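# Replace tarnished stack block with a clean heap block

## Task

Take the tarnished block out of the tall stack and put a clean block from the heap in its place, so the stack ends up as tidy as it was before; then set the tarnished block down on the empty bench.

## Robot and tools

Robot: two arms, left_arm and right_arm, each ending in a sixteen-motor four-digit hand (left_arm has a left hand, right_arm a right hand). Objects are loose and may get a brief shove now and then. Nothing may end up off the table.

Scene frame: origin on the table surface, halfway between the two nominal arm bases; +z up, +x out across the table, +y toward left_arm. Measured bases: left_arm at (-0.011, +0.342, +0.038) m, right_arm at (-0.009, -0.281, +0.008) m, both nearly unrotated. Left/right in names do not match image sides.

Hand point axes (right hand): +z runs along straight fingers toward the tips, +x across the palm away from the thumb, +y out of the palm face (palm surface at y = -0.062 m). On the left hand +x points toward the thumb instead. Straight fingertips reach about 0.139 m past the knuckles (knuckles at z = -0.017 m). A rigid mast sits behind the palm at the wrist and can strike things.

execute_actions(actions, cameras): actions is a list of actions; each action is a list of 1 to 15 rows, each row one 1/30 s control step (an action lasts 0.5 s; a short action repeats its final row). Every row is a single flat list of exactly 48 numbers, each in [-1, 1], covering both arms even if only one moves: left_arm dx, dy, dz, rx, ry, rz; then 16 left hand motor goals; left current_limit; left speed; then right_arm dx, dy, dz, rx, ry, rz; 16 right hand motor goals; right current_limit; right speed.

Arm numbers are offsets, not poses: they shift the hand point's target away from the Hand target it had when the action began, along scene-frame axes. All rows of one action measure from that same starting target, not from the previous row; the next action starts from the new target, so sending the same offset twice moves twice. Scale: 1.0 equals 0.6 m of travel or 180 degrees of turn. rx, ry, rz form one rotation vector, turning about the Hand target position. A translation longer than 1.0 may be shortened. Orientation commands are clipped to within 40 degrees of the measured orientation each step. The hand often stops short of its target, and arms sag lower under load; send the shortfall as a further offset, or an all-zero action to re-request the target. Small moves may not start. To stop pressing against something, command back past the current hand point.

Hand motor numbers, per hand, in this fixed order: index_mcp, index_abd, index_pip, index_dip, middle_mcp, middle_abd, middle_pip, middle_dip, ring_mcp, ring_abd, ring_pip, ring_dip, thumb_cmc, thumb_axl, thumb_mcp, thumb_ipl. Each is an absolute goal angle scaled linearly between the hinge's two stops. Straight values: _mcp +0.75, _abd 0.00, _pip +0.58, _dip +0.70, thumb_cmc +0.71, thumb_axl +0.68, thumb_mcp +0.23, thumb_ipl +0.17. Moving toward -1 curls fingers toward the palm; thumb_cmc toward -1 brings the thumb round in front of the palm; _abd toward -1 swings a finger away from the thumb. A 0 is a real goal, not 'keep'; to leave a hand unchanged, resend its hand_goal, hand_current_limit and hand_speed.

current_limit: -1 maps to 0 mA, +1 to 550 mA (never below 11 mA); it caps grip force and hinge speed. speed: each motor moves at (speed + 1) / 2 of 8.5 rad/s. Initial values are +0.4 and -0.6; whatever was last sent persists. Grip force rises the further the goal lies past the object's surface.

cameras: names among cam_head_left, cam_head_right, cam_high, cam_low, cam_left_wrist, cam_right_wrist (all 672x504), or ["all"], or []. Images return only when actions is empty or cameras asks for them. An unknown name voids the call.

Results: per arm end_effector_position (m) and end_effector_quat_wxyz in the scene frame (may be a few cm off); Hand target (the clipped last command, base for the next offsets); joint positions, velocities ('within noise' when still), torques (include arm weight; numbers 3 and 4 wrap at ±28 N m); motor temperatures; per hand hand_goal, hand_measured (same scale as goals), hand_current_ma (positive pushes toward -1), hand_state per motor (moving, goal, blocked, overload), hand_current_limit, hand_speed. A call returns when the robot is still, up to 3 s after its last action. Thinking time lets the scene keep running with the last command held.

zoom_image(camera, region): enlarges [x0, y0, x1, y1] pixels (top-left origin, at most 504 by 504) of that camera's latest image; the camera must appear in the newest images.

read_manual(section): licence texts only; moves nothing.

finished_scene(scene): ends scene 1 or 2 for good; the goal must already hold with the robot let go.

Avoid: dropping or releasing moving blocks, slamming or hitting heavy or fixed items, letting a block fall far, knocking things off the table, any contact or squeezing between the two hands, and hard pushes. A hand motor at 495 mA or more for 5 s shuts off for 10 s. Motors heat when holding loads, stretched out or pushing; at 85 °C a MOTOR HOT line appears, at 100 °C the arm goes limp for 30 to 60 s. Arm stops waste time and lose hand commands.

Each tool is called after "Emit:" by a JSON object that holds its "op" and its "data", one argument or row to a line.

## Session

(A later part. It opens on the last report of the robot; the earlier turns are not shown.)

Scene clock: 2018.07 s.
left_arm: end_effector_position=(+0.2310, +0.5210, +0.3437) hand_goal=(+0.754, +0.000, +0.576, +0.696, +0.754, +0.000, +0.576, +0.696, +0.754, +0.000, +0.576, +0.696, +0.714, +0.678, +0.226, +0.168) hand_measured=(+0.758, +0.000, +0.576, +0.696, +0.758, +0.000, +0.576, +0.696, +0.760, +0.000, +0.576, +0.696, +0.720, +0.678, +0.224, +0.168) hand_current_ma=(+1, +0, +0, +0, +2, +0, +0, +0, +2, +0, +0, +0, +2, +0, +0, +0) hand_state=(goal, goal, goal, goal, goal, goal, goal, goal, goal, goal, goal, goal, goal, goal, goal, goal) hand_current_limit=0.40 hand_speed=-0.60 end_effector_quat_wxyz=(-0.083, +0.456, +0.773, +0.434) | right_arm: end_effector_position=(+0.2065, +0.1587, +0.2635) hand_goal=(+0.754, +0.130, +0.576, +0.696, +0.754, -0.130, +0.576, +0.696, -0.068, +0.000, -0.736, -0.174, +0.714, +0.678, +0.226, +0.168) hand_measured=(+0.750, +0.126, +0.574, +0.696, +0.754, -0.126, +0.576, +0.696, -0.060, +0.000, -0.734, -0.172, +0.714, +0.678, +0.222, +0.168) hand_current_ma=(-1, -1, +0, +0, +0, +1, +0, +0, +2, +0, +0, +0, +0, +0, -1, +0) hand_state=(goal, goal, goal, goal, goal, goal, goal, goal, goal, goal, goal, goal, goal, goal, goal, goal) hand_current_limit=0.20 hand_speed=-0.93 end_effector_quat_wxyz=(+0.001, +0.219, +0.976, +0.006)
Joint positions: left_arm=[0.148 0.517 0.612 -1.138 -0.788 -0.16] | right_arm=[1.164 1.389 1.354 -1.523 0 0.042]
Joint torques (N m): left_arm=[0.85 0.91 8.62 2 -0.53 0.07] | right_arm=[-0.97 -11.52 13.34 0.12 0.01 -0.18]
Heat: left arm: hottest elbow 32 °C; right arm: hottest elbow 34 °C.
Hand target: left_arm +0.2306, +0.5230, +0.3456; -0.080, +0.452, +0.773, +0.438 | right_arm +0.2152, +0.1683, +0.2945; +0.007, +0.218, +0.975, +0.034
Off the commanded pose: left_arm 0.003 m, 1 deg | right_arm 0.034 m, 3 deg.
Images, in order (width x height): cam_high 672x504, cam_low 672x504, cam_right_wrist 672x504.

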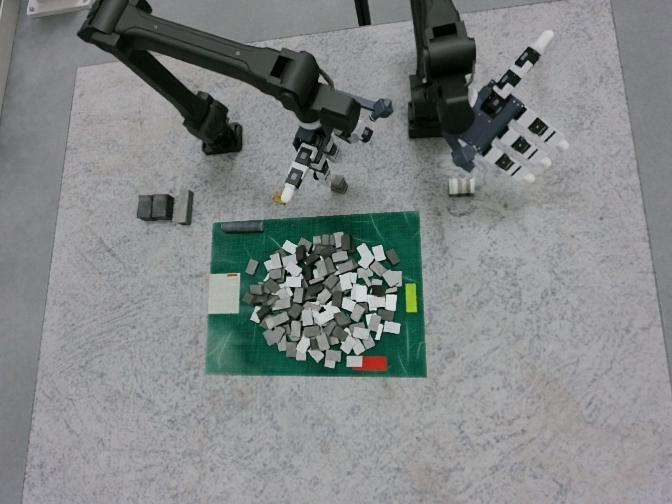

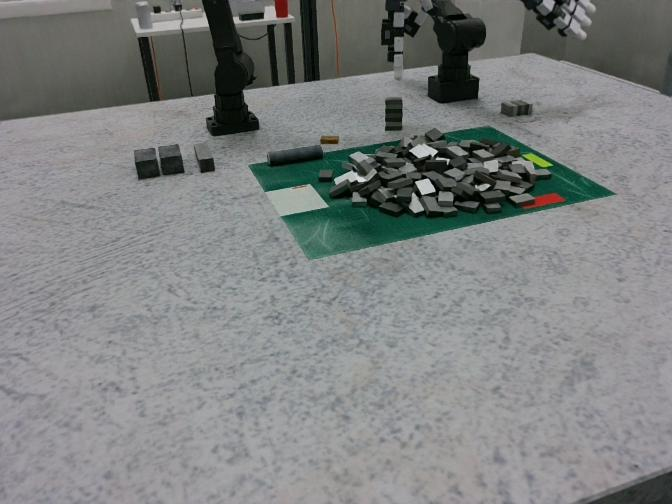

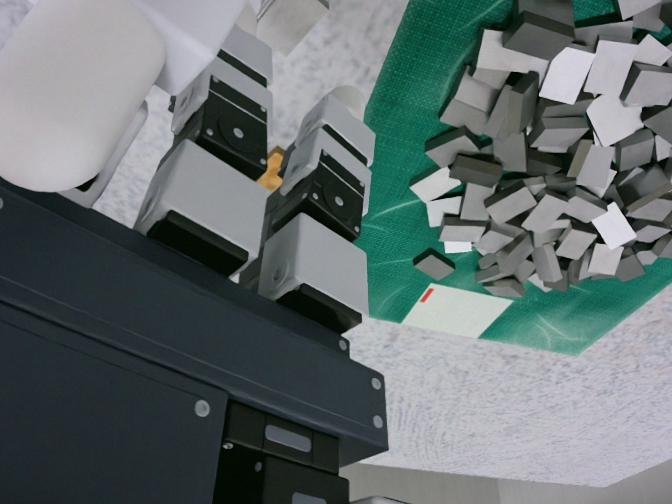

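Emit:
{"op": "zoom_image", "data": {
  "camera": "cam_high",
  "region": [240, 225, 330, 300]
}}

Emit:
{"op": "zoom_image", "data": {
  "camera": "cam_high",
  "region": [320, 225, 410, 300]
}}

Emit:
{"op": "zoom_image", "data": {
  "camera": "cam_right_wrist",
  "region": [400, 150, 672, 320]
}}

Scaled by 5.600 from the camera's 672x504 image, which has a finer 960x720 frame.

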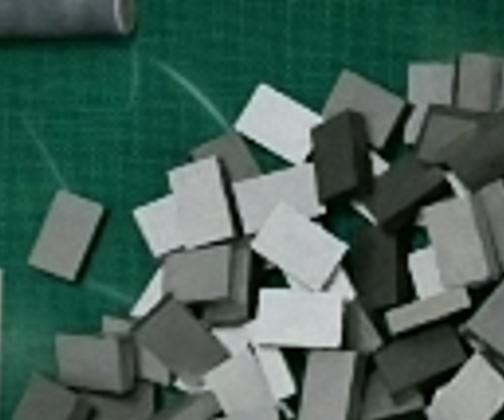

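Scaled by 5.600 from the camera's 672x504 image, which has a finer 960x720 frame.

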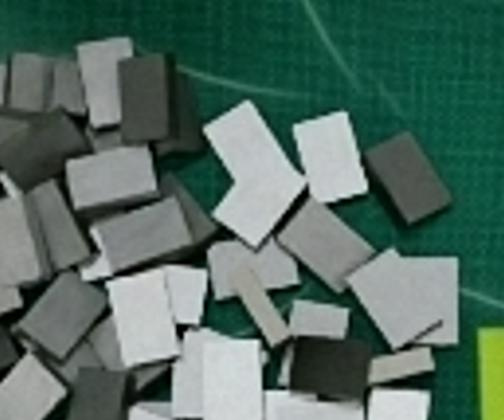

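Scaled by 1.853 from the camera's 672x504 image, which has a finer 960x720 frame.

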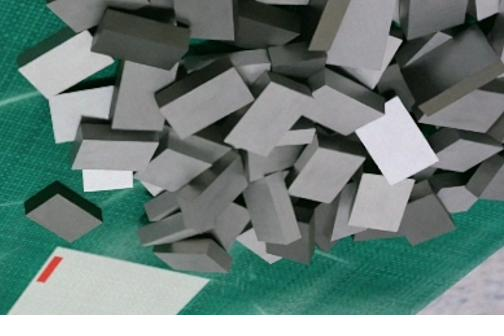

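Emit:
{"op": "execute_actions", "data": {
  "actions": [
    [[0,0,0,0,0,0,0.754,0,0.576,0.696,0.754,0,0.576,0.696,0.754,0,0.576,0.696,0.714,0.678,0.226,0.168,0.4,-0.6,0,0,0.04,-0.0203,0.0085,0,0.754,0.13,0.576,0.696,0.754,-0.13,0.576,0.696,-0.068,0,-0.737,-0.174,0.714,0.678,0.226,0.168,0.2,-0.93]],
    [[0,0,0,0,0,0,0.754,0,0.576,0.696,0.754,0,0.576,0.696,0.754,0,0.576,0.696,0.714,0.678,0.226,0.168,0.4,-0.6,0.05,-0.09,0,0,0,-0.07,0.754,0.13,0.576,0.696,0.754,-0.13,0.576,0.696,-0.068,0,-0.737,-0.174,0.714,0.678,0.226,0.168,0.2,-0.93]],
    [[0,0,0,0,0,0,0.754,0,0.576,0.696,0.754,0,0.576,0.696,0.754,0,0.576,0.696,0.714,0.678,0.226,0.168,0.4,-0.6,0.06,-0.09,0,0,0,-0.08,0.754,0.13,0.576,0.696,0.754,-0.13,0.576,0.696,-0.068,0,-0.737,-0.174,0.714,0.678,0.226,0.168,0.2,-0.93]],
    [[0,0,0,0,0,0,0.754,0,0.576,0.696,0.754,0,0.576,0.696,0.754,0,0.576,0.696,0.714,0.678,0.226,0.168,0.4,-0.6,0.07,-0.09,0,0,0,-0.08,0.754,0.13,0.576,0.696,0.754,-0.13,0.576,0.696,-0.068,0,-0.737,-0.174,0.714,0.678,0.226,0.168,0.2,-0.93]]
  ],
  "cameras": ["cam_high","cam_right_wrist"]
}}

Scene clock: 2171.33 s.
left_arm: end_effector_position=(+0.2310, +0.5210, +0.3437) hand_goal=(+0.754, +0.000, +0.576, +0.696, +0.754, +0.000, +0.576, +0.696, +0.754, +0.000, +0.576, +0.696, +0.714, +0.678, +0.226, +0.168) hand_measured=(+0.758, +0.000, +0.576, +0.696, +0.758, +0.000, +0.576, +0.696, +0.760, +0.000, +0.576, +0.696, +0.720, +0.678, +0.224, +0.168) hand_current_ma=(+1, +0, +0, +0, +2, +0, +0, +0, +2, +0, +0, +0, +2, +0, +0, +0) hand_state=(goal, goal, goal, goal, goal, goal, goal, goal, goal, goal, goal, goal, goal, goal, goal, goal) hand_current_limit=0.40 hand_speed=-0.60 end_effector_quat_wxyz=(-0.083, +0.456, +0.773, +0.434) | right_arm: end_effector_position=(+0.3267, +0.0129, +0.3145) hand_goal=(+0.754, +0.130, +0.576, +0.696, +0.754, -0.130, +0.576, +0.696, -0.068, +0.000, -0.736, -0.174, +0.714, +0.678, +0.226, +0.168) hand_measured=(+0.750, +0.126, +0.574, +0.696, +0.754, -0.128, +0.576, +0.696, -0.060, +0.000, -0.734, -0.172, +0.714, +0.678, +0.222, +0.168) hand_current_ma=(-1, +0, +0, +0, +0, +0, +0, +0, +2, +0, +0, +0, +0, +0, -1, +0) hand_state=(goal, goal, goal, goal, goal, goal, goal, goal, goal, goal, goal, goal, goal, goal, goal, goal) hand_current_limit=0.20 hand_speed=-0.93 end_effector_quat_wxyz=(+0.000, +0.541, +0.841, -0.001)
Joint positions: left_arm=[0.148 0.517 0.612 -1.138 -0.788 -0.16] | right_arm=[0.839 1.323 1.427 -1.677 0.001 0.418]
Joint torques (N m): left_arm=[0.73 0.97 8.61 2.02 -0.53 0.08] | right_arm=[-0.26 -10.93 8.09 0.06 0.02 0.08]
Motor temperatures (°C): left_arm=[24 22 32 24 27 23] | right_arm=[26 26 39 21 23 24]
Heat: left arm: hottest elbow 32 °C; right arm: hottest elbow 39 °C.
Hand target: left_arm +0.2306, +0.5230, +0.3456; -0.080, +0.452, +0.773, +0.438 | right_arm +0.3232, +0.0064, +0.3185; +0.000, +0.549, +0.836, -0.001
Off the commanded pose: left_arm 0.003 m, 1 deg | right_arm 0.008 m, 1 deg.
Images, in order (width x height): cam_high 672x504, cam_right_wrist 672x504.

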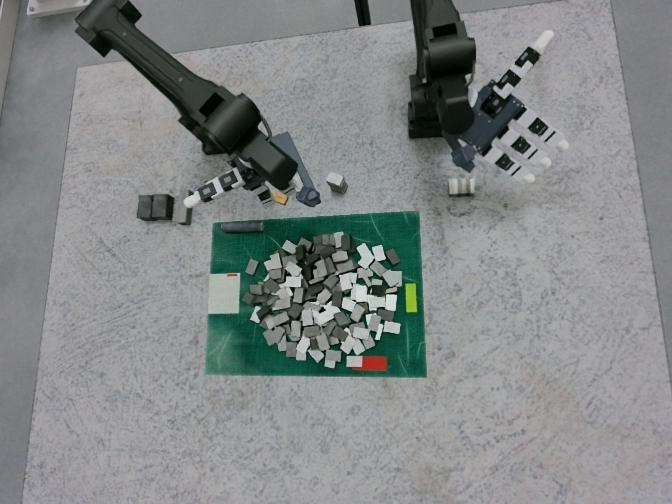

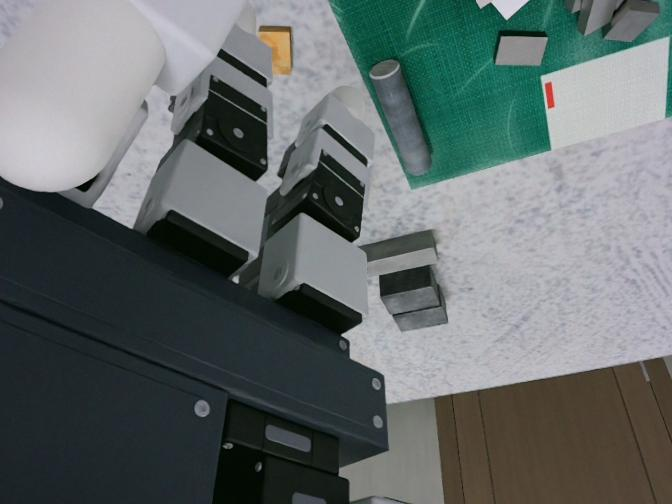

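Emit:
{"op": "execute_actions", "data": {
  "actions": [
    [[0,0,0,0,0,0,0.754,0,0.576,0.696,0.754,0,0.576,0.696,0.754,0,0.576,0.696,0.714,0.678,0.226,0.168,0.4,-0.6,0.0765,-0.11,0,0,0,-0.082,0.754,0.13,0.576,0.696,0.754,-0.13,0.576,0.696,-0.068,0,-0.737,-0.174,0.714,0.678,0.226,0.168,0.2,-0.95]],
    [[0,0,0,0,0,0,0.754,0,0.576,0.696,0.754,0,0.576,0.696,0.754,0,0.576,0.696,0.714,0.678,0.226,0.168,0.4,-0.6,0.0765,-0.11,0,0,0,-0.082,0.754,0.13,0.576,0.696,0.754,-0.13,0.576,0.696,-0.068,0,-0.737,-0.174,0.714,0.678,0.226,0.168,0.2,-0.95]],
    [[0,0,0,0,0,0,0.754,0,0.576,0.696,0.754,0,0.576,0.696,0.754,0,0.576,0.696,0.714,0.678,0.226,0.168,0.4,-0.6,0.0765,-0.11,0,0,0,-0.081,0.754,0.13,0.576,0.696,0.754,-0.13,0.576,0.696,-0.068,0,-0.737,-0.174,0.714,0.678,0.226,0.168,0.2,-0.95]]
  ],
  "cameras": ["cam_high","cam_low","cam_right_wrist"]
}}

Scene clock: 2250.93 s.
left_arm: end_effector_position=(+0.2310, +0.5210, +0.3437) hand_goal=(+0.754, +0.000, +0.576, +0.696, +0.754, +0.000, +0.576, +0.696, +0.754, +0.000, +0.576, +0.696, +0.714, +0.678, +0.226, +0.168) hand_measured=(+0.758, +0.000, +0.576, +0.696, +0.758, +0.000, +0.576, +0.696, +0.760, +0.000, +0.576, +0.696, +0.720, +0.678, +0.224, +0.168) hand_current_ma=(+1, +0, +0, +0, +2, +0, +0, +0, +2, +0, +0, +0, +2, +0, +0, +0) hand_state=(goal, goal, goal, goal, goal, goal, goal, goal, goal, goal, goal, goal, goal, goal, goal, goal) hand_current_limit=0.40 hand_speed=-0.60 end_effector_quat_wxyz=(-0.083, +0.456, +0.773, +0.434) | right_arm: end_effector_position=(+0.4495, -0.1987, +0.2968) hand_goal=(+0.754, +0.130, +0.576, +0.696, +0.754, -0.130, +0.576, +0.696, -0.068, +0.000, -0.736, -0.174, +0.714, +0.678, +0.226, +0.168) hand_measured=(+0.752, +0.128, +0.574, +0.696, +0.752, -0.128, +0.576, +0.696, -0.060, +0.000, -0.734, -0.172, +0.714, +0.678, +0.222, +0.168) hand_current_ma=(+0, +0, +0, +0, +0, +0, +0, +0, +2, +0, +0, +0, +0, +0, -1, +0) hand_state=(goal, goal, goal, goal, goal, goal, goal, goal, goal, goal, goal, goal, goal, goal, goal, goal) hand_current_limit=0.20 hand_speed=-0.95 end_effector_quat_wxyz=(-0.006, +0.819, +0.573, -0.022)
Joint positions: left_arm=[0.148 0.517 0.612 -1.138 -0.788 -0.16] | right_arm=[0.327 1.437 1.497 -1.677 0.001 0.684]
Joint torques (N m): left_arm=[0.91 1.08 8.61 2.02 -0.52 0.07] | right_arm=[0.56 -10.87 13.2 0.1 -0.02 0.1]
Heat: left arm: hottest elbow 32 °C; right arm: hottest elbow 36 °C.
Hand target: left_arm +0.2306, +0.5230, +0.3456; -0.080, +0.452, +0.773, +0.438 | right_arm +0.4609, -0.1916, +0.3186; +0.000, +0.823, +0.569, -0.001
Off the commanded pose: left_arm 0.003 m, 1 deg | right_arm 0.026 m, 3 deg.
Images, in order (width x height): cam_high 672x504, cam_low 672x504, cam_right_wrist 672x504.

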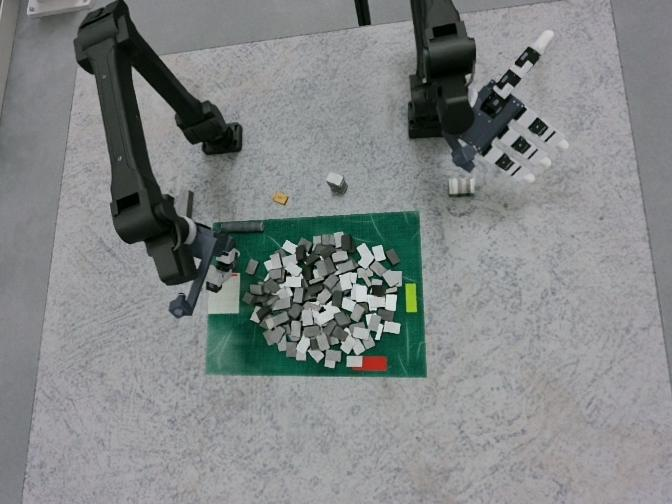

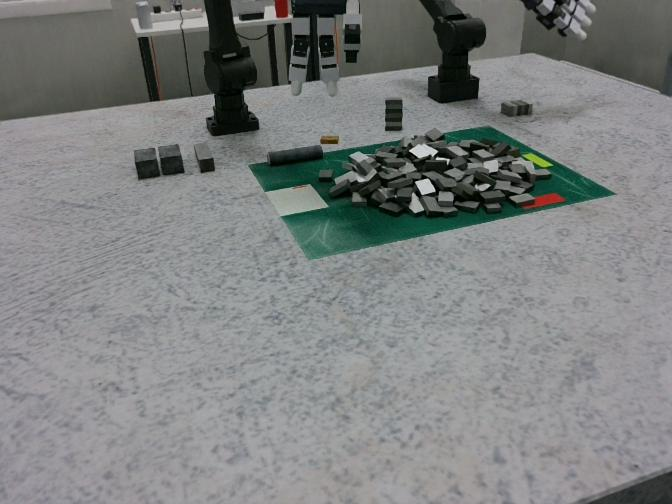

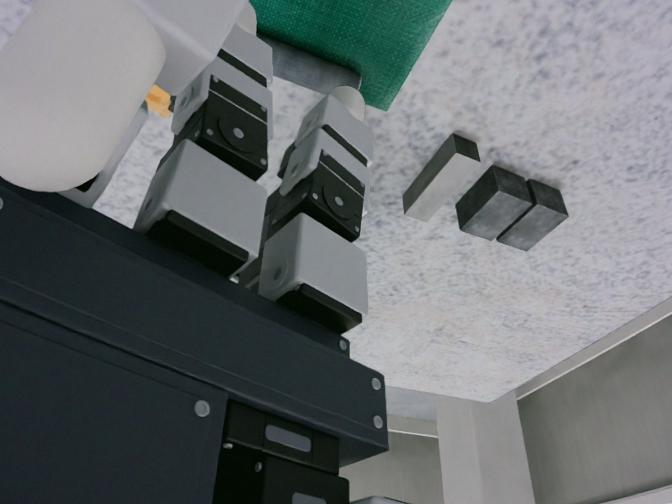

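Emit:
{"op": "zoom_image", "data": {
  "camera": "cam_high",
  "region": [190, 220, 310, 310]
}}

Emit:
{"op": "zoom_image", "data": {
  "camera": "cam_low",
  "region": [260, 60, 400, 210]
}}

Emit:
{"op": "zoom_image", "data": {
  "camera": "cam_right_wrist",
  "region": [160, 0, 460, 120]
}}

Scaled by 4.200 from the camera's 672x504 image, which has a finer 960x720 frame.

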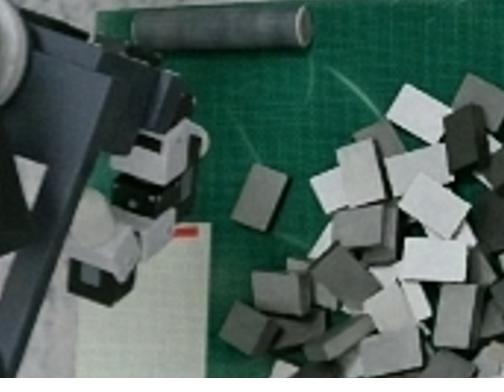

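Scaled by 3.360 from the camera's 672x504 image, which has a finer 960x720 frame.

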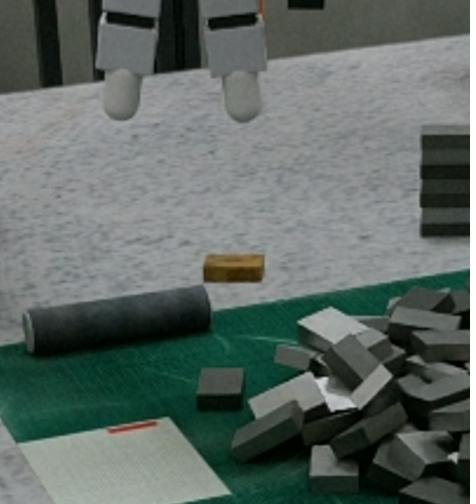

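Scaled by 1.680 from the camera's 672x504 image, which has a finer 960x720 frame.

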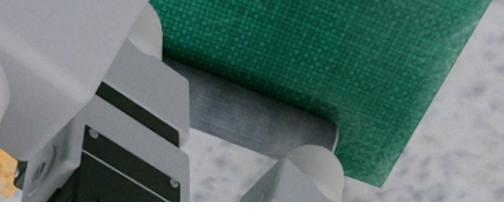

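Emit:
{"op": "execute_actions", "data": {
  "actions": [
    [[0,0,0,0,0,0,0.754,0,0.576,0.696,0.754,0,0.576,0.696,0.754,0,0.576,0.696,0.714,0.678,0.226,0.168,0.4,-0.6,0,0,-0.07,0,0,0,0.754,0.13,0.576,0.696,0.754,-0.09,0.576,0.696,-0.068,0,-0.737,-0.174,0.714,0.678,0.226,0.168,0.2,-0.95]],
    [[0,0,0,0,0,0,0.754,0,0.576,0.696,0.754,0,0.576,0.696,0.754,0,0.576,0.696,0.714,0.678,0.226,0.168,0.4,-0.6,0,0,-0.07,0,0,0,0.754,0.13,0.576,0.696,0.754,-0.09,0.576,0.696,-0.068,0,-0.737,-0.174,0.714,0.678,0.226,0.168,0.2,-0.95]],
    [[0,0,0,0,0,0,0.754,0,0.576,0.696,0.754,0,0.576,0.696,0.754,0,0.576,0.696,0.714,0.678,0.226,0.168,0.4,-0.6,0,0,-0.07,0,0,0,0.754,0.13,0.576,0.696,0.754,-0.09,0.576,0.696,-0.068,0,-0.737,-0.174,0.714,0.678,0.226,0.168,0.2,-0.95]]
  ],
  "cameras": ["cam_high","cam_low","cam_right_wrist"]
}}

Emit:
{"op": "zoom_image", "data": {
  "camera": "cam_high",
  "region": [190, 220, 310, 310]
}}

Emit:
{"op": "zoom_image", "data": {
  "camera": "cam_low",
  "region": [260, 60, 400, 210]
}}

Emit:
{"op": "zoom_image", "data": {
  "camera": "cam_right_wrist",
  "region": [160, 0, 460, 120]
}}

Scene clock: 2303.43 s.
left_arm: end_effector_position=(+0.2310, +0.5210, +0.3437) hand_goal=(+0.754, +0.000, +0.576, +0.696, +0.754, +0.000, +0.576, +0.696, +0.754, +0.000, +0.576, +0.696, +0.714, +0.678, +0.226, +0.168) hand_measured=(+0.758, +0.000, +0.576, +0.696, +0.758, +0.000, +0.576, +0.696, +0.760, +0.000, +0.576, +0.696, +0.720, +0.678, +0.224, +0.168) hand_current_ma=(+1, +0, +0, +0, +2, +0, +0, +0, +2, +0, +0, +0, +2, +0, +0, +0) hand_state=(goal, goal, goal, goal, goal, goal, goal, goal, goal, goal, goal, goal, goal, goal, goal, goal) hand_current_limit=0.40 hand_speed=-0.60 end_effector_quat_wxyz=(-0.083, +0.456, +0.773, +0.434) | right_arm: end_effector_position=(+0.4611, -0.1947, +0.1958) hand_goal=(+0.754, +0.130, +0.576, +0.696, +0.754, -0.090, +0.576, +0.696, -0.068, +0.000, -0.736, -0.174, +0.714, +0.678, +0.226, +0.168) hand_measured=(+0.752, +0.128, +0.574, +0.696, +0.752, -0.092, +0.576, +0.696, -0.060, +0.000, -0.734, -0.172, +0.714, +0.678, +0.222, +0.168) hand_current_ma=(+0, +0, +0, +0, +0, +0, +0, +0, +2, +0, +0, +0, +0, +0, -1, +0) hand_state=(goal, goal, goal, goal, goal, goal, goal, goal, goal, goal, goal, goal, goal, goal, goal, goal) hand_current_limit=0.20 hand_speed=-0.95 end_effector_quat_wxyz=(+0.000, +0.820, +0.572, -0.002)
Joint positions: left_arm=[0.148 0.517 0.612 -1.138 -0.788 -0.16] | right_arm=[0.327 1.462 1.253 -1.367 0.001 0.686]
Joint torques (N m): left_arm=[0.85 1.08 8.62 2.03 -0.53 0.08] | right_arm=[0.5 -11.34 7.76 0.91 0 0.08]
Heat: left arm: hottest elbow 32 °C; right arm: hottest elbow 42 °C.
Hand target: left_arm +0.2306, +0.5230, +0.3456; -0.080, +0.452, +0.773, +0.438 | right_arm +0.4610, -0.1915, +0.1925; +0.000, +0.823, +0.569, -0.001
Off the commanded pose: left_arm 0.003 m, 1 deg | right_arm 0.005 m, 1 deg.
Images, in order (width x height): cam_high 672x504, cam_low 672x504, cam_right_wrist 672x504.

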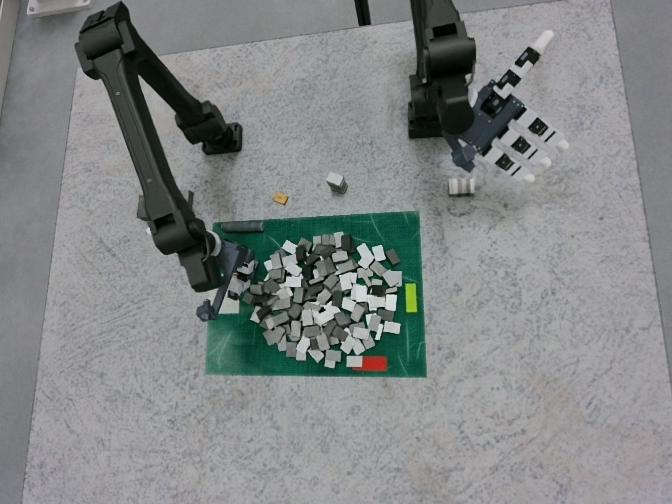

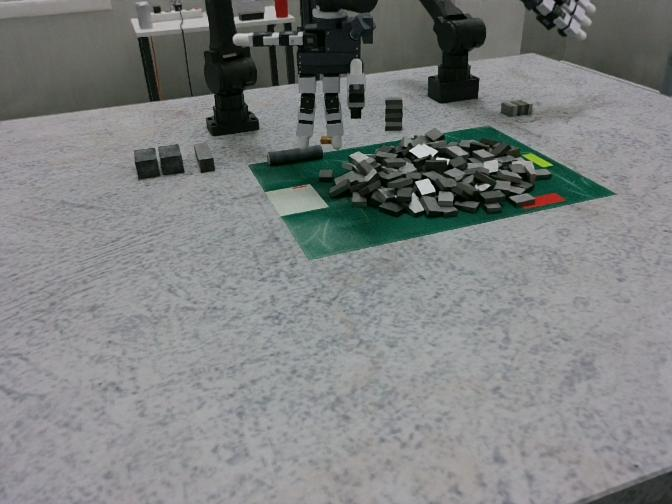

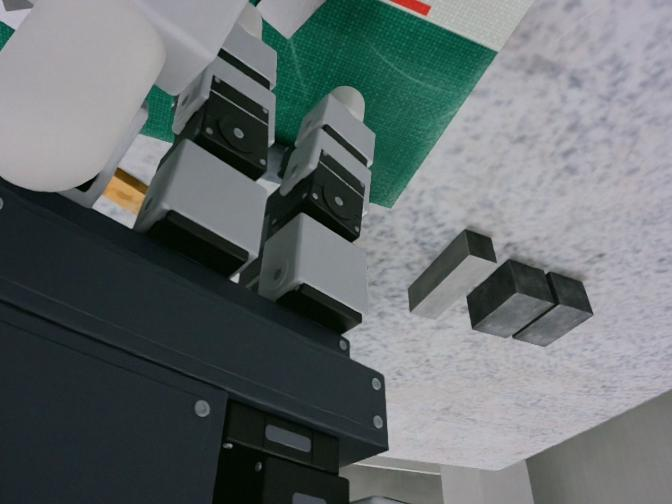

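Scaled by 4.200 from the camera's 672x504 image, which has a finer 960x720 frame.

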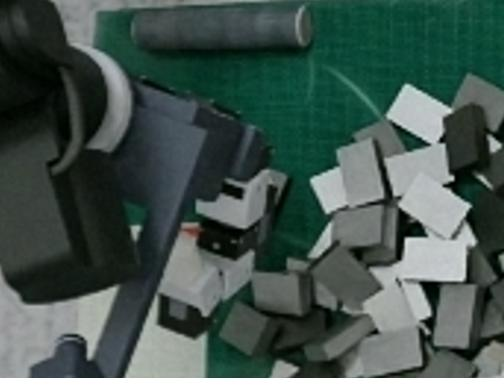

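Scaled by 3.360 from the camera's 672x504 image, which has a finer 960x720 frame.

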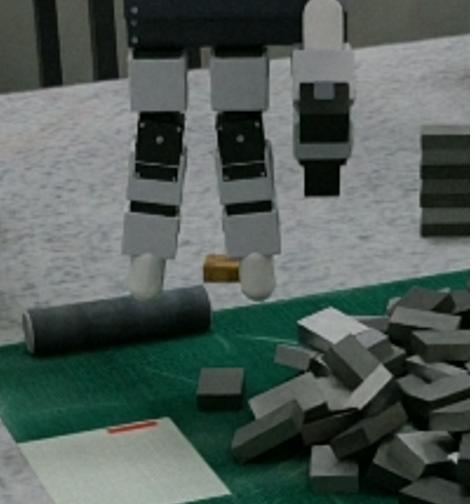

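Scaled by 1.680 from the camera's 672x504 image, which has a finer 960x720 frame.

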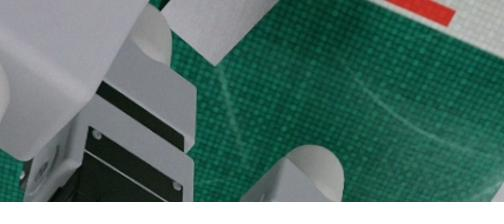

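Emit:
{"op": "zoom_image", "data": {
  "camera": "cam_right_wrist",
  "region": [220, 0, 380, 115]
}}

Scaled by 3.150 from the camera's 672x504 image, which has a finer 960x720 frame.

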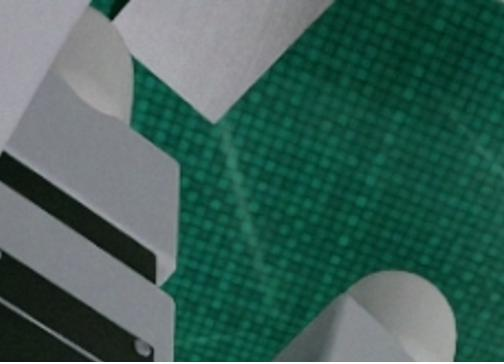

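Emit:
{"op": "execute_actions", "data": {
  "actions": [
    [[0,0,0,0,0,0,0.754,0,0.576,0.696,0.754,0,0.576,0.696,0.754,0,0.576,0.696,0.714,0.678,0.226,0.168,0.4,-0.6,-0.004,-0.001,0,0,0,-0.025,0.754,0.13,0.576,0.696,0.754,-0.07,0.576,0.696,-0.068,0,-0.737,-0.174,0.714,0.678,0.226,0.168,0.2,-0.95]],
    [[0,0,0,0,0,0,0.754,0,0.576,0.696,0.754,0,0.576,0.696,0.754,0,0.576,0.696,0.714,0.678,0.226,0.168,0.4,-0.6,0,0,-0.06,0,0,0,0.754,0.13,0.576,0.696,0.754,-0.07,0.576,0.696,-0.068,0,-0.737,-0.174,0.714,0.678,0.226,0.168,0.2,-0.95]]
  ],
  "cameras": ["cam_high","cam_low","cam_right_wrist"]
}}

Emit:
{"op": "zoom_image", "data": {
  "camera": "cam_high",
  "region": [210, 240, 290, 300]
}}

Emit:
{"op": "zoom_image", "data": {
  "camera": "cam_low",
  "region": [280, 110, 380, 210]
}}

Emit:
{"op": "zoom_image", "data": {
  "camera": "cam_right_wrist",
  "region": [220, 0, 380, 115]
}}

Scene clock: 2384.60 s.
left_arm: end_effector_position=(+0.2310, +0.5210, +0.3437) hand_goal=(+0.754, +0.000, +0.576, +0.696, +0.754, +0.000, +0.576, +0.696, +0.754, +0.000, +0.576, +0.696, +0.714, +0.678, +0.226, +0.168) hand_measured=(+0.758, +0.000, +0.576, +0.696, +0.758, +0.000, +0.576, +0.696, +0.760, +0.000, +0.576, +0.696, +0.720, +0.678, +0.224, +0.168) hand_current_ma=(+1, +0, +0, +0, +2, +0, +0, +0, +2, +0, +0, +0, +2, +0, +0, +0) hand_state=(goal, goal, goal, goal, goal, goal, goal, goal, goal, goal, goal, goal, goal, goal, goal, goal) hand_current_limit=0.40 hand_speed=-0.60 end_effector_quat_wxyz=(-0.083, +0.456, +0.773, +0.434) | right_arm: end_effector_position=(+0.4591, -0.1964, +0.1596) hand_goal=(+0.754, +0.130, +0.576, +0.696, +0.754, -0.070, +0.576, +0.696, -0.068, +0.000, -0.736, -0.174, +0.714, +0.678, +0.226, +0.168) hand_measured=(+0.752, +0.128, +0.574, +0.696, +0.752, -0.072, +0.576, +0.696, -0.060, +0.000, -0.734, -0.172, +0.714, +0.678, +0.222, +0.168) hand_current_ma=(+0, +0, +0, +0, +0, +0, +0, +0, +2, +0, +0, +0, +0, +0, -1, +0) hand_state=(goal, goal, goal, goal, goal, goal, goal, goal, goal, goal, goal, goal, goal, goal, goal, goal) hand_current_limit=0.20 hand_speed=-0.95 end_effector_quat_wxyz=(+0.000, +0.842, +0.539, -0.003)
Joint positions: left_arm=[0.148 0.517 0.612 -1.138 -0.788 -0.16] | right_arm=[0.334 1.495 1.192 -1.272 0.001 0.773]
Joint torques (N m): left_arm=[0.85 1.08 8.59 2 -0.52 0.07] | right_arm=[0.67 -11.69 7.56 0.91 0.01 0.09]
Heat: left arm: hottest elbow 32 °C; right arm: hottest elbow 35 °C.
Hand target: left_arm +0.2306, +0.5230, +0.3456; -0.080, +0.452, +0.773, +0.438 | right_arm +0.4585, -0.1922, +0.1566; +0.000, +0.844, +0.536, -0.001
Off the commanded pose: left_arm 0.003 m, 1 deg | right_arm 0.005 m, 0 deg.
Images, in order (width x height): cam_high 672x504, cam_low 672x504, cam_right_wrist 672x504.

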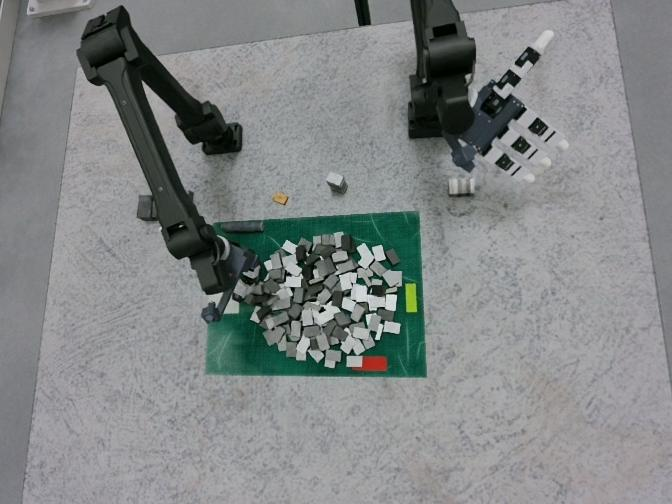

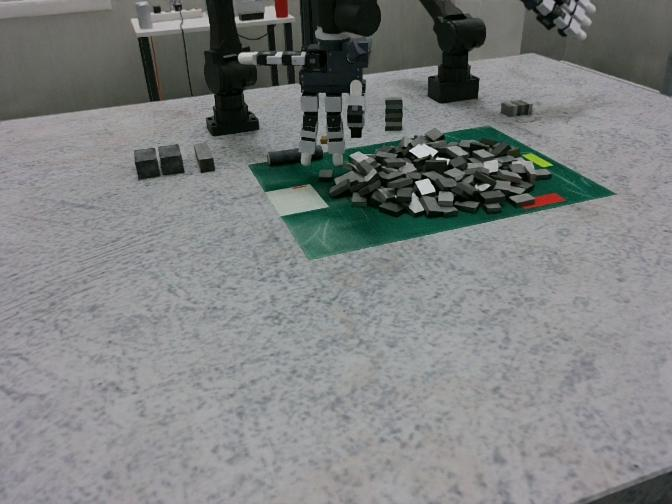

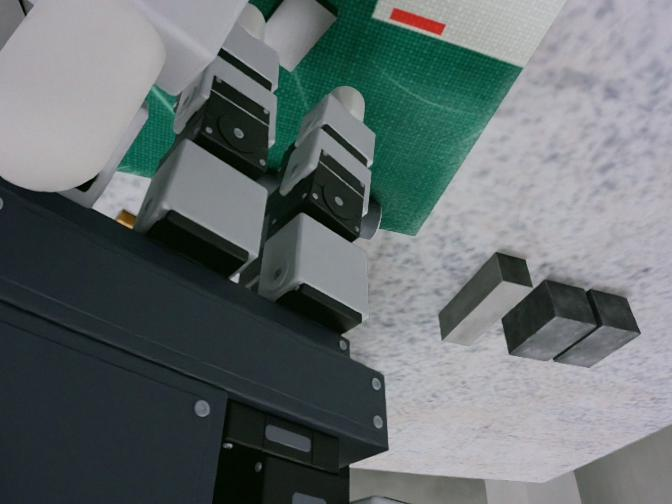

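Scaled by 6.300 from the camera's 672x504 image, which has a finer 960x720 frame.

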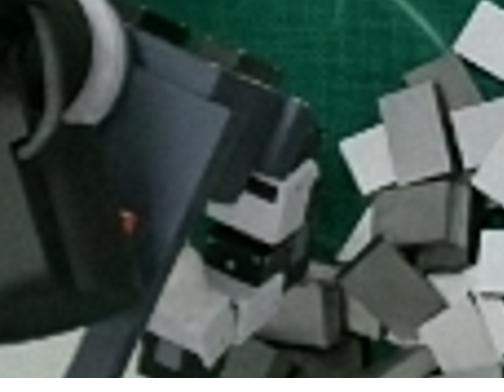

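Scaled by 5.040 from the camera's 672x504 image, which has a finer 960x720 frame.

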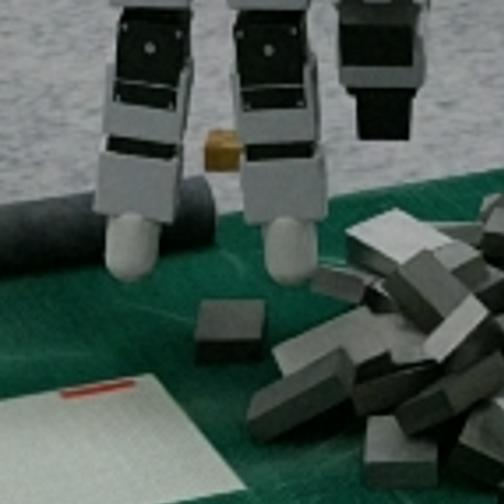

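Scaled by 3.150 from the camera's 672x504 image, which has a finer 960x720 frame.

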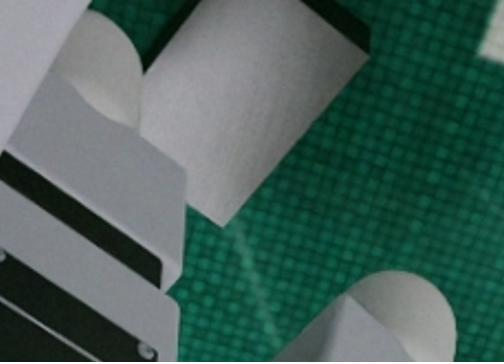

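Emit:
{"op": "execute_actions", "data": {
  "actions": [
    [[0,0,0,0,0,0,0.754,0,0.576,0.696,0.754,0,0.576,0.696,0.754,0,0.576,0.696,0.714,0.678,0.226,0.168,0.4,-0.6,0.0087,0.007,0,0,0,0,0.754,0.12,0.576,0.696,0.754,-0.1,0.576,0.696,-0.068,0,-0.737,-0.174,0.714,0.678,0.226,0.168,0.2,-0.95]],
    [[0,0,0,0,0,0,0.754,0,0.576,0.696,0.754,0,0.576,0.696,0.754,0,0.576,0.696,0.714,0.678,0.226,0.168,0.4,-0.6,0,0,-0.015,0,0,0,0.754,0.1,0.576,0.696,0.754,-0.08,0.576,0.696,-0.068,0,-0.737,-0.174,0.714,0.678,0.226,0.168,0.2,-0.95]]
  ],
  "cameras": ["cam_low","cam_right_wrist"]
}}

Emit:
{"op": "zoom_image", "data": {
  "camera": "cam_low",
  "region": [280, 110, 380, 210]
}}

Emit:
{"op": "zoom_image", "data": {
  "camera": "cam_right_wrist",
  "region": [220, 0, 380, 115]
}}

Scene clock: 2450.67 s.
left_arm: end_effector_position=(+0.2310, +0.5210, +0.3437) hand_goal=(+0.754, +0.000, +0.576, +0.696, +0.754, +0.000, +0.576, +0.696, +0.754, +0.000, +0.576, +0.696, +0.714, +0.678, +0.226, +0.168) hand_measured=(+0.758, +0.000, +0.576, +0.696, +0.758, +0.000, +0.576, +0.696, +0.760, +0.000, +0.576, +0.696, +0.720, +0.678, +0.224, +0.168) hand_current_ma=(+1, +0, +0, +0, +2, +0, +0, +0, +2, +0, +0, +0, +2, +0, +0, +0) hand_state=(goal, goal, goal, goal, goal, goal, goal, goal, goal, goal, goal, goal, goal, goal, goal, goal) hand_current_limit=0.40 hand_speed=-0.60 end_effector_quat_wxyz=(-0.083, +0.456, +0.773, +0.434) | right_arm: end_effector_position=(+0.4637, -0.1923, +0.1537) hand_goal=(+0.754, +0.100, +0.576, +0.696, +0.754, -0.080, +0.576, +0.696, -0.068, +0.000, -0.736, -0.174, +0.714, +0.678, +0.226, +0.168) hand_measured=(+0.752, +0.102, +0.574, +0.696, +0.752, -0.084, +0.576, +0.696, -0.060, +0.000, -0.734, -0.172, +0.714, +0.678, +0.222, +0.168) hand_current_ma=(+0, +0, +0, +0, +0, +0, +0, +0, +2, +0, +0, +0, +0, +0, -1, +0) hand_state=(goal, goal, goal, goal, goal, goal, goal, goal, goal, goal, goal, goal, goal, goal, goal, goal) hand_current_limit=0.20 hand_speed=-0.95 end_effector_quat_wxyz=(+0.001, +0.842, +0.539, +0.001)
Joint positions: left_arm=[0.148 0.517 0.612 -1.138 -0.788 -0.16] | right_arm=[0.339 1.511 1.192 -1.25 0.001 0.778]
Joint torques (N m): left_arm=[0.91 1.03 8.62 2 -0.52 0.08] | right_arm=[0.67 -11.22 7.64 0.91 0.01 0.08]
Motor temperatures (°C): left_arm=[23 22 32 24 27 23] | right_arm=[26 26 34 21 23 24]
Heat: left arm: hottest elbow 32 °C; right arm: hottest elbow 34 °C.
Hand target: left_arm +0.2306, +0.5230, +0.3456; -0.080, +0.452, +0.773, +0.438 | right_arm +0.4638, -0.1880, +0.1475; +0.000, +0.844, +0.536, -0.001
Off the commanded pose: left_arm 0.003 m, 1 deg | right_arm 0.007 m, 0 deg.
Images, in order (width x height): cam_low 672x504, cam_right_wrist 672x504.

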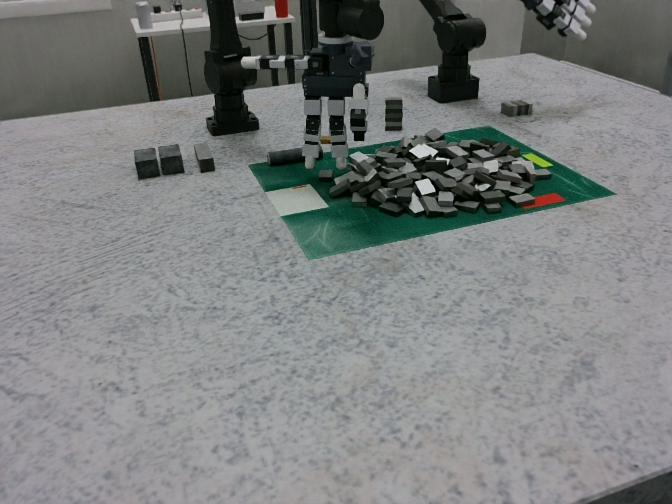

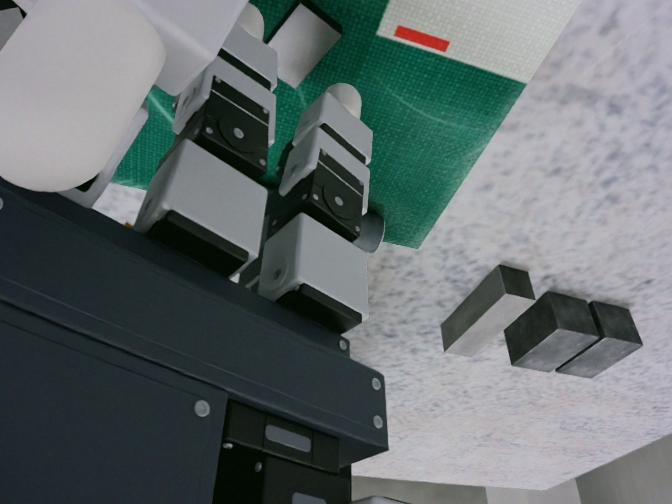

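Scaled by 5.040 from the camera's 672x504 image, which has a finer 960x720 frame.

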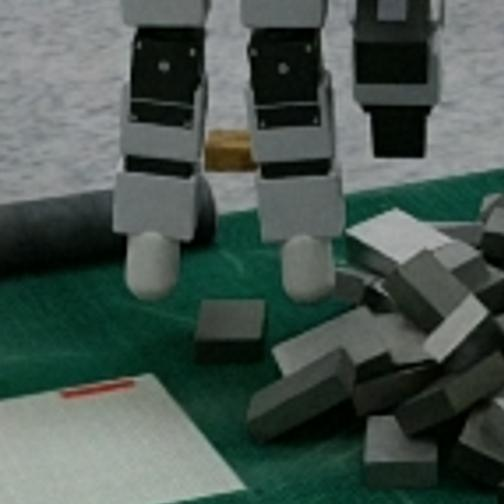

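Scaled by 3.150 from the camera's 672x504 image, which has a finer 960x720 frame.

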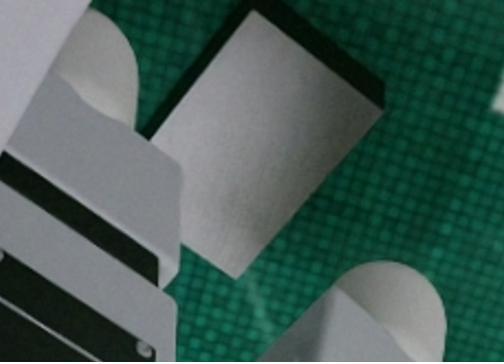

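Emit:
{"op": "execute_actions", "data": {
  "actions": [
    [[0,0,0,0,0,0,0.754,0,0.576,0.696,0.754,0,0.576,0.696,0.754,0,0.576,0.696,0.714,0.678,0.226,0.168,0.4,-0.6,0,0,-0.025,0,0,0,0.754,0.1,0.576,0.696,0.754,-0.08,0.576,0.696,-0.068,0,-0.737,-0.174,0.714,0.678,0.226,0.168,0.2,-0.95]]
  ],
  "cameras": ["cam_low"]
}}

Emit:
{"op": "zoom_image", "data": {
  "camera": "cam_low",
  "region": [290, 130, 370, 190]
}}

Scene clock: 2484.37 s.
left_arm: end_effector_position=(+0.2310, +0.5210, +0.3437) hand_goal=(+0.754, +0.000, +0.576, +0.696, +0.754, +0.000, +0.576, +0.696, +0.754, +0.000, +0.576, +0.696, +0.714, +0.678, +0.226, +0.168) hand_measured=(+0.758, +0.000, +0.576, +0.696, +0.758, +0.000, +0.576, +0.696, +0.760, +0.000, +0.576, +0.696, +0.720, +0.678, +0.224, +0.168) hand_current_ma=(+1, +0, +0, +0, +2, +0, +0, +0, +2, +0, +0, +0, +2, +0, +0, +0) hand_state=(goal, goal, goal, goal, goal, goal, goal, goal, goal, goal, goal, goal, goal, goal, goal, goal) hand_current_limit=0.40 hand_speed=-0.60 end_effector_quat_wxyz=(-0.083, +0.456, +0.773, +0.434) | right_arm: end_effector_position=(+0.4652, -0.1918, +0.1387) hand_goal=(+0.754, +0.100, +0.576, +0.696, +0.754, -0.080, +0.576, +0.696, -0.068, +0.000, -0.736, -0.174, +0.714, +0.678, +0.226, +0.168) hand_measured=(+0.752, +0.102, +0.574, +0.696, +0.752, -0.084, +0.576, +0.696, -0.060, +0.000, -0.734, -0.172, +0.714, +0.678, +0.222, +0.168) hand_current_ma=(+0, +0, +0, +0, +0, +0, +0, +0, +2, +0, +0, +0, +0, +0, -1, +0) hand_state=(goal, goal, goal, goal, goal, goal, goal, goal, goal, goal, goal, goal, goal, goal, goal, goal) hand_current_limit=0.20 hand_speed=-0.95 end_effector_quat_wxyz=(+0.001, +0.842, +0.539, +0.001)
Joint positions: left_arm=[0.148 0.517 0.612 -1.138 -0.788 -0.16] | right_arm=[0.339 1.527 1.169 -1.211 0.001 0.778]
Joint torques (N m): left_arm=[0.85 0.97 8.61 2.04 -0.53 0.07] | right_arm=[0.67 -11.52 7.21 0.92 0.01 0.08]
Heat: left arm: hottest elbow 32 °C; right arm: hottest elbow 34 °C.
Hand target: left_arm +0.2306, +0.5230, +0.3456; -0.080, +0.452, +0.773, +0.438 | right_arm +0.4637, -0.1880, +0.1324; +0.000, +0.844, +0.536, -0.001
Off the commanded pose: left_arm 0.003 m, 1 deg | right_arm 0.007 m, 0 deg.
Images, in order (width x height): cam_low 672x504.

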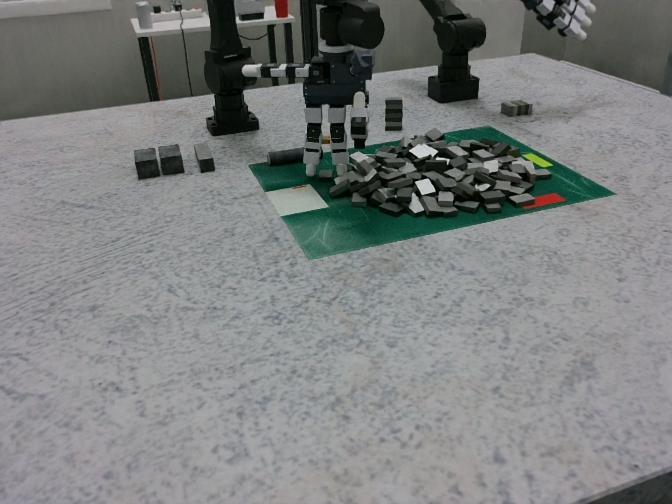

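Scaled by 6.300 from the camera's 672x504 image, which has a finer 960x720 frame.

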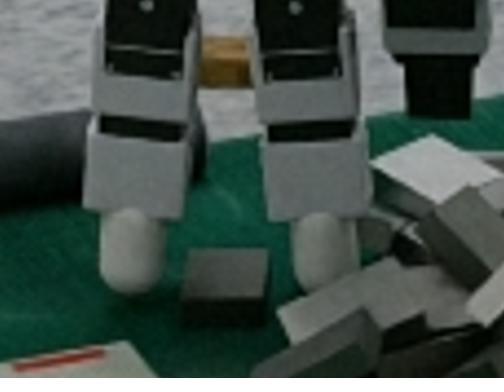

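Emit:
{"op": "execute_actions", "data": {
  "actions": [
    [[0,0,0,0,0,0,0.754,0,0.576,0.696,0.754,0,0.576,0.696,0.754,0,0.576,0.696,0.714,0.678,0.226,0.168,0.4,-0.6,0,0,-0.007,0,0,0,0.754,0.1,0.576,0.696,0.754,-0.08,0.576,0.696,-0.068,0,-0.737,-0.174,0.714,0.678,0.226,0.168,0.2,-0.95]]
  ],
  "cameras": ["cam_low"]
}}

Emit:
{"op": "zoom_image", "data": {
  "camera": "cam_low",
  "region": [290, 130, 370, 190]
}}

Scene clock: 2496.50 s.
left_arm: end_effector_position=(+0.2310, +0.5210, +0.3437) hand_goal=(+0.754, +0.000, +0.576, +0.696, +0.754, +0.000, +0.576, +0.696, +0.754, +0.000, +0.576, +0.696, +0.714, +0.678, +0.226, +0.168) hand_measured=(+0.758, +0.000, +0.576, +0.696, +0.758, +0.000, +0.576, +0.696, +0.760, +0.000, +0.576, +0.696, +0.720, +0.678, +0.224, +0.168) hand_current_ma=(+1, +0, +0, +0, +2, +0, +0, +0, +2, +0, +0, +0, +2, +0, +0, +0) hand_state=(goal, goal, goal, goal, goal, goal, goal, goal, goal, goal, goal, goal, goal, goal, goal, goal) hand_current_limit=0.40 hand_speed=-0.60 end_effector_quat_wxyz=(-0.083, +0.456, +0.773, +0.434) | right_arm: end_effector_position=(+0.4656, -0.1917, +0.1367) hand_goal=(+0.754, +0.100, +0.576, +0.696, +0.754, -0.080, +0.576, +0.696, -0.068, +0.000, -0.736, -0.174, +0.714, +0.678, +0.226, +0.168) hand_measured=(+0.752, +0.102, +0.574, +0.696, +0.752, -0.084, +0.576, +0.696, -0.060, +0.000, -0.734, -0.172, +0.714, +0.678, +0.222, +0.168) hand_current_ma=(+0, +0, +0, +0, +0, +0, +0, +0, +2, +0, +0, +0, +0, +0, -1, +0) hand_state=(goal, goal, goal, goal, goal, goal, goal, goal, goal, goal, goal, goal, goal, goal, goal, goal) hand_current_limit=0.20 hand_speed=-0.95 end_effector_quat_wxyz=(+0.001, +0.842, +0.539, +0.003)
Joint positions: left_arm=[0.148 0.517 0.612 -1.138 -0.788 -0.16] | right_arm=[0.339 1.528 1.164 -1.2 0.001 0.778]
Joint torques (N m): left_arm=[0.79 1.03 8.62 2.02 -0.52 0.08] | right_arm=[0.67 -11.28 7.09 0.95 0.01 0.08]
Heat: left arm: hottest elbow 32 °C; right arm: hottest elbow 34 °C.
Hand target: left_arm +0.2306, +0.5230, +0.3456; -0.080, +0.452, +0.773, +0.438 | right_arm +0.4638, -0.1880, +0.1283; +0.000, +0.844, +0.536, -0.001
Off the commanded pose: left_arm 0.003 m, 1 deg | right_arm 0.009 m, 1 deg.
Images, in order (width x height): cam_low 672x504.

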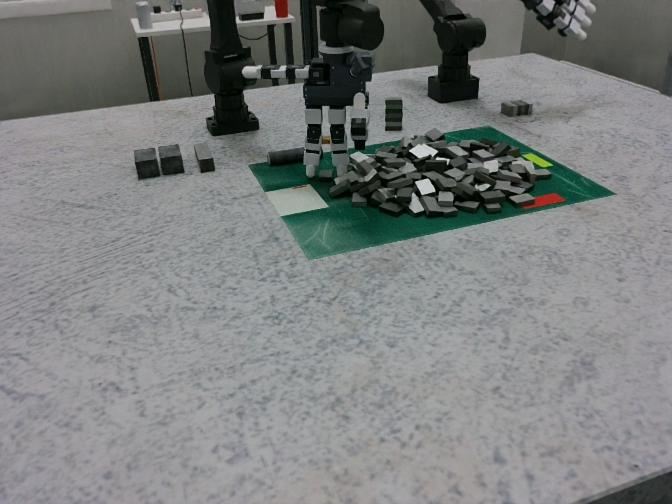

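Scaled by 6.300 from the camera's 672x504 image, which has a finer 960x720 frame.

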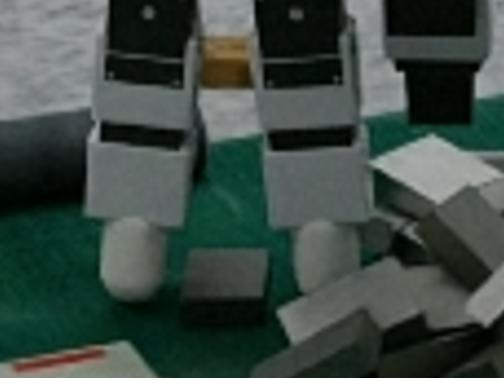

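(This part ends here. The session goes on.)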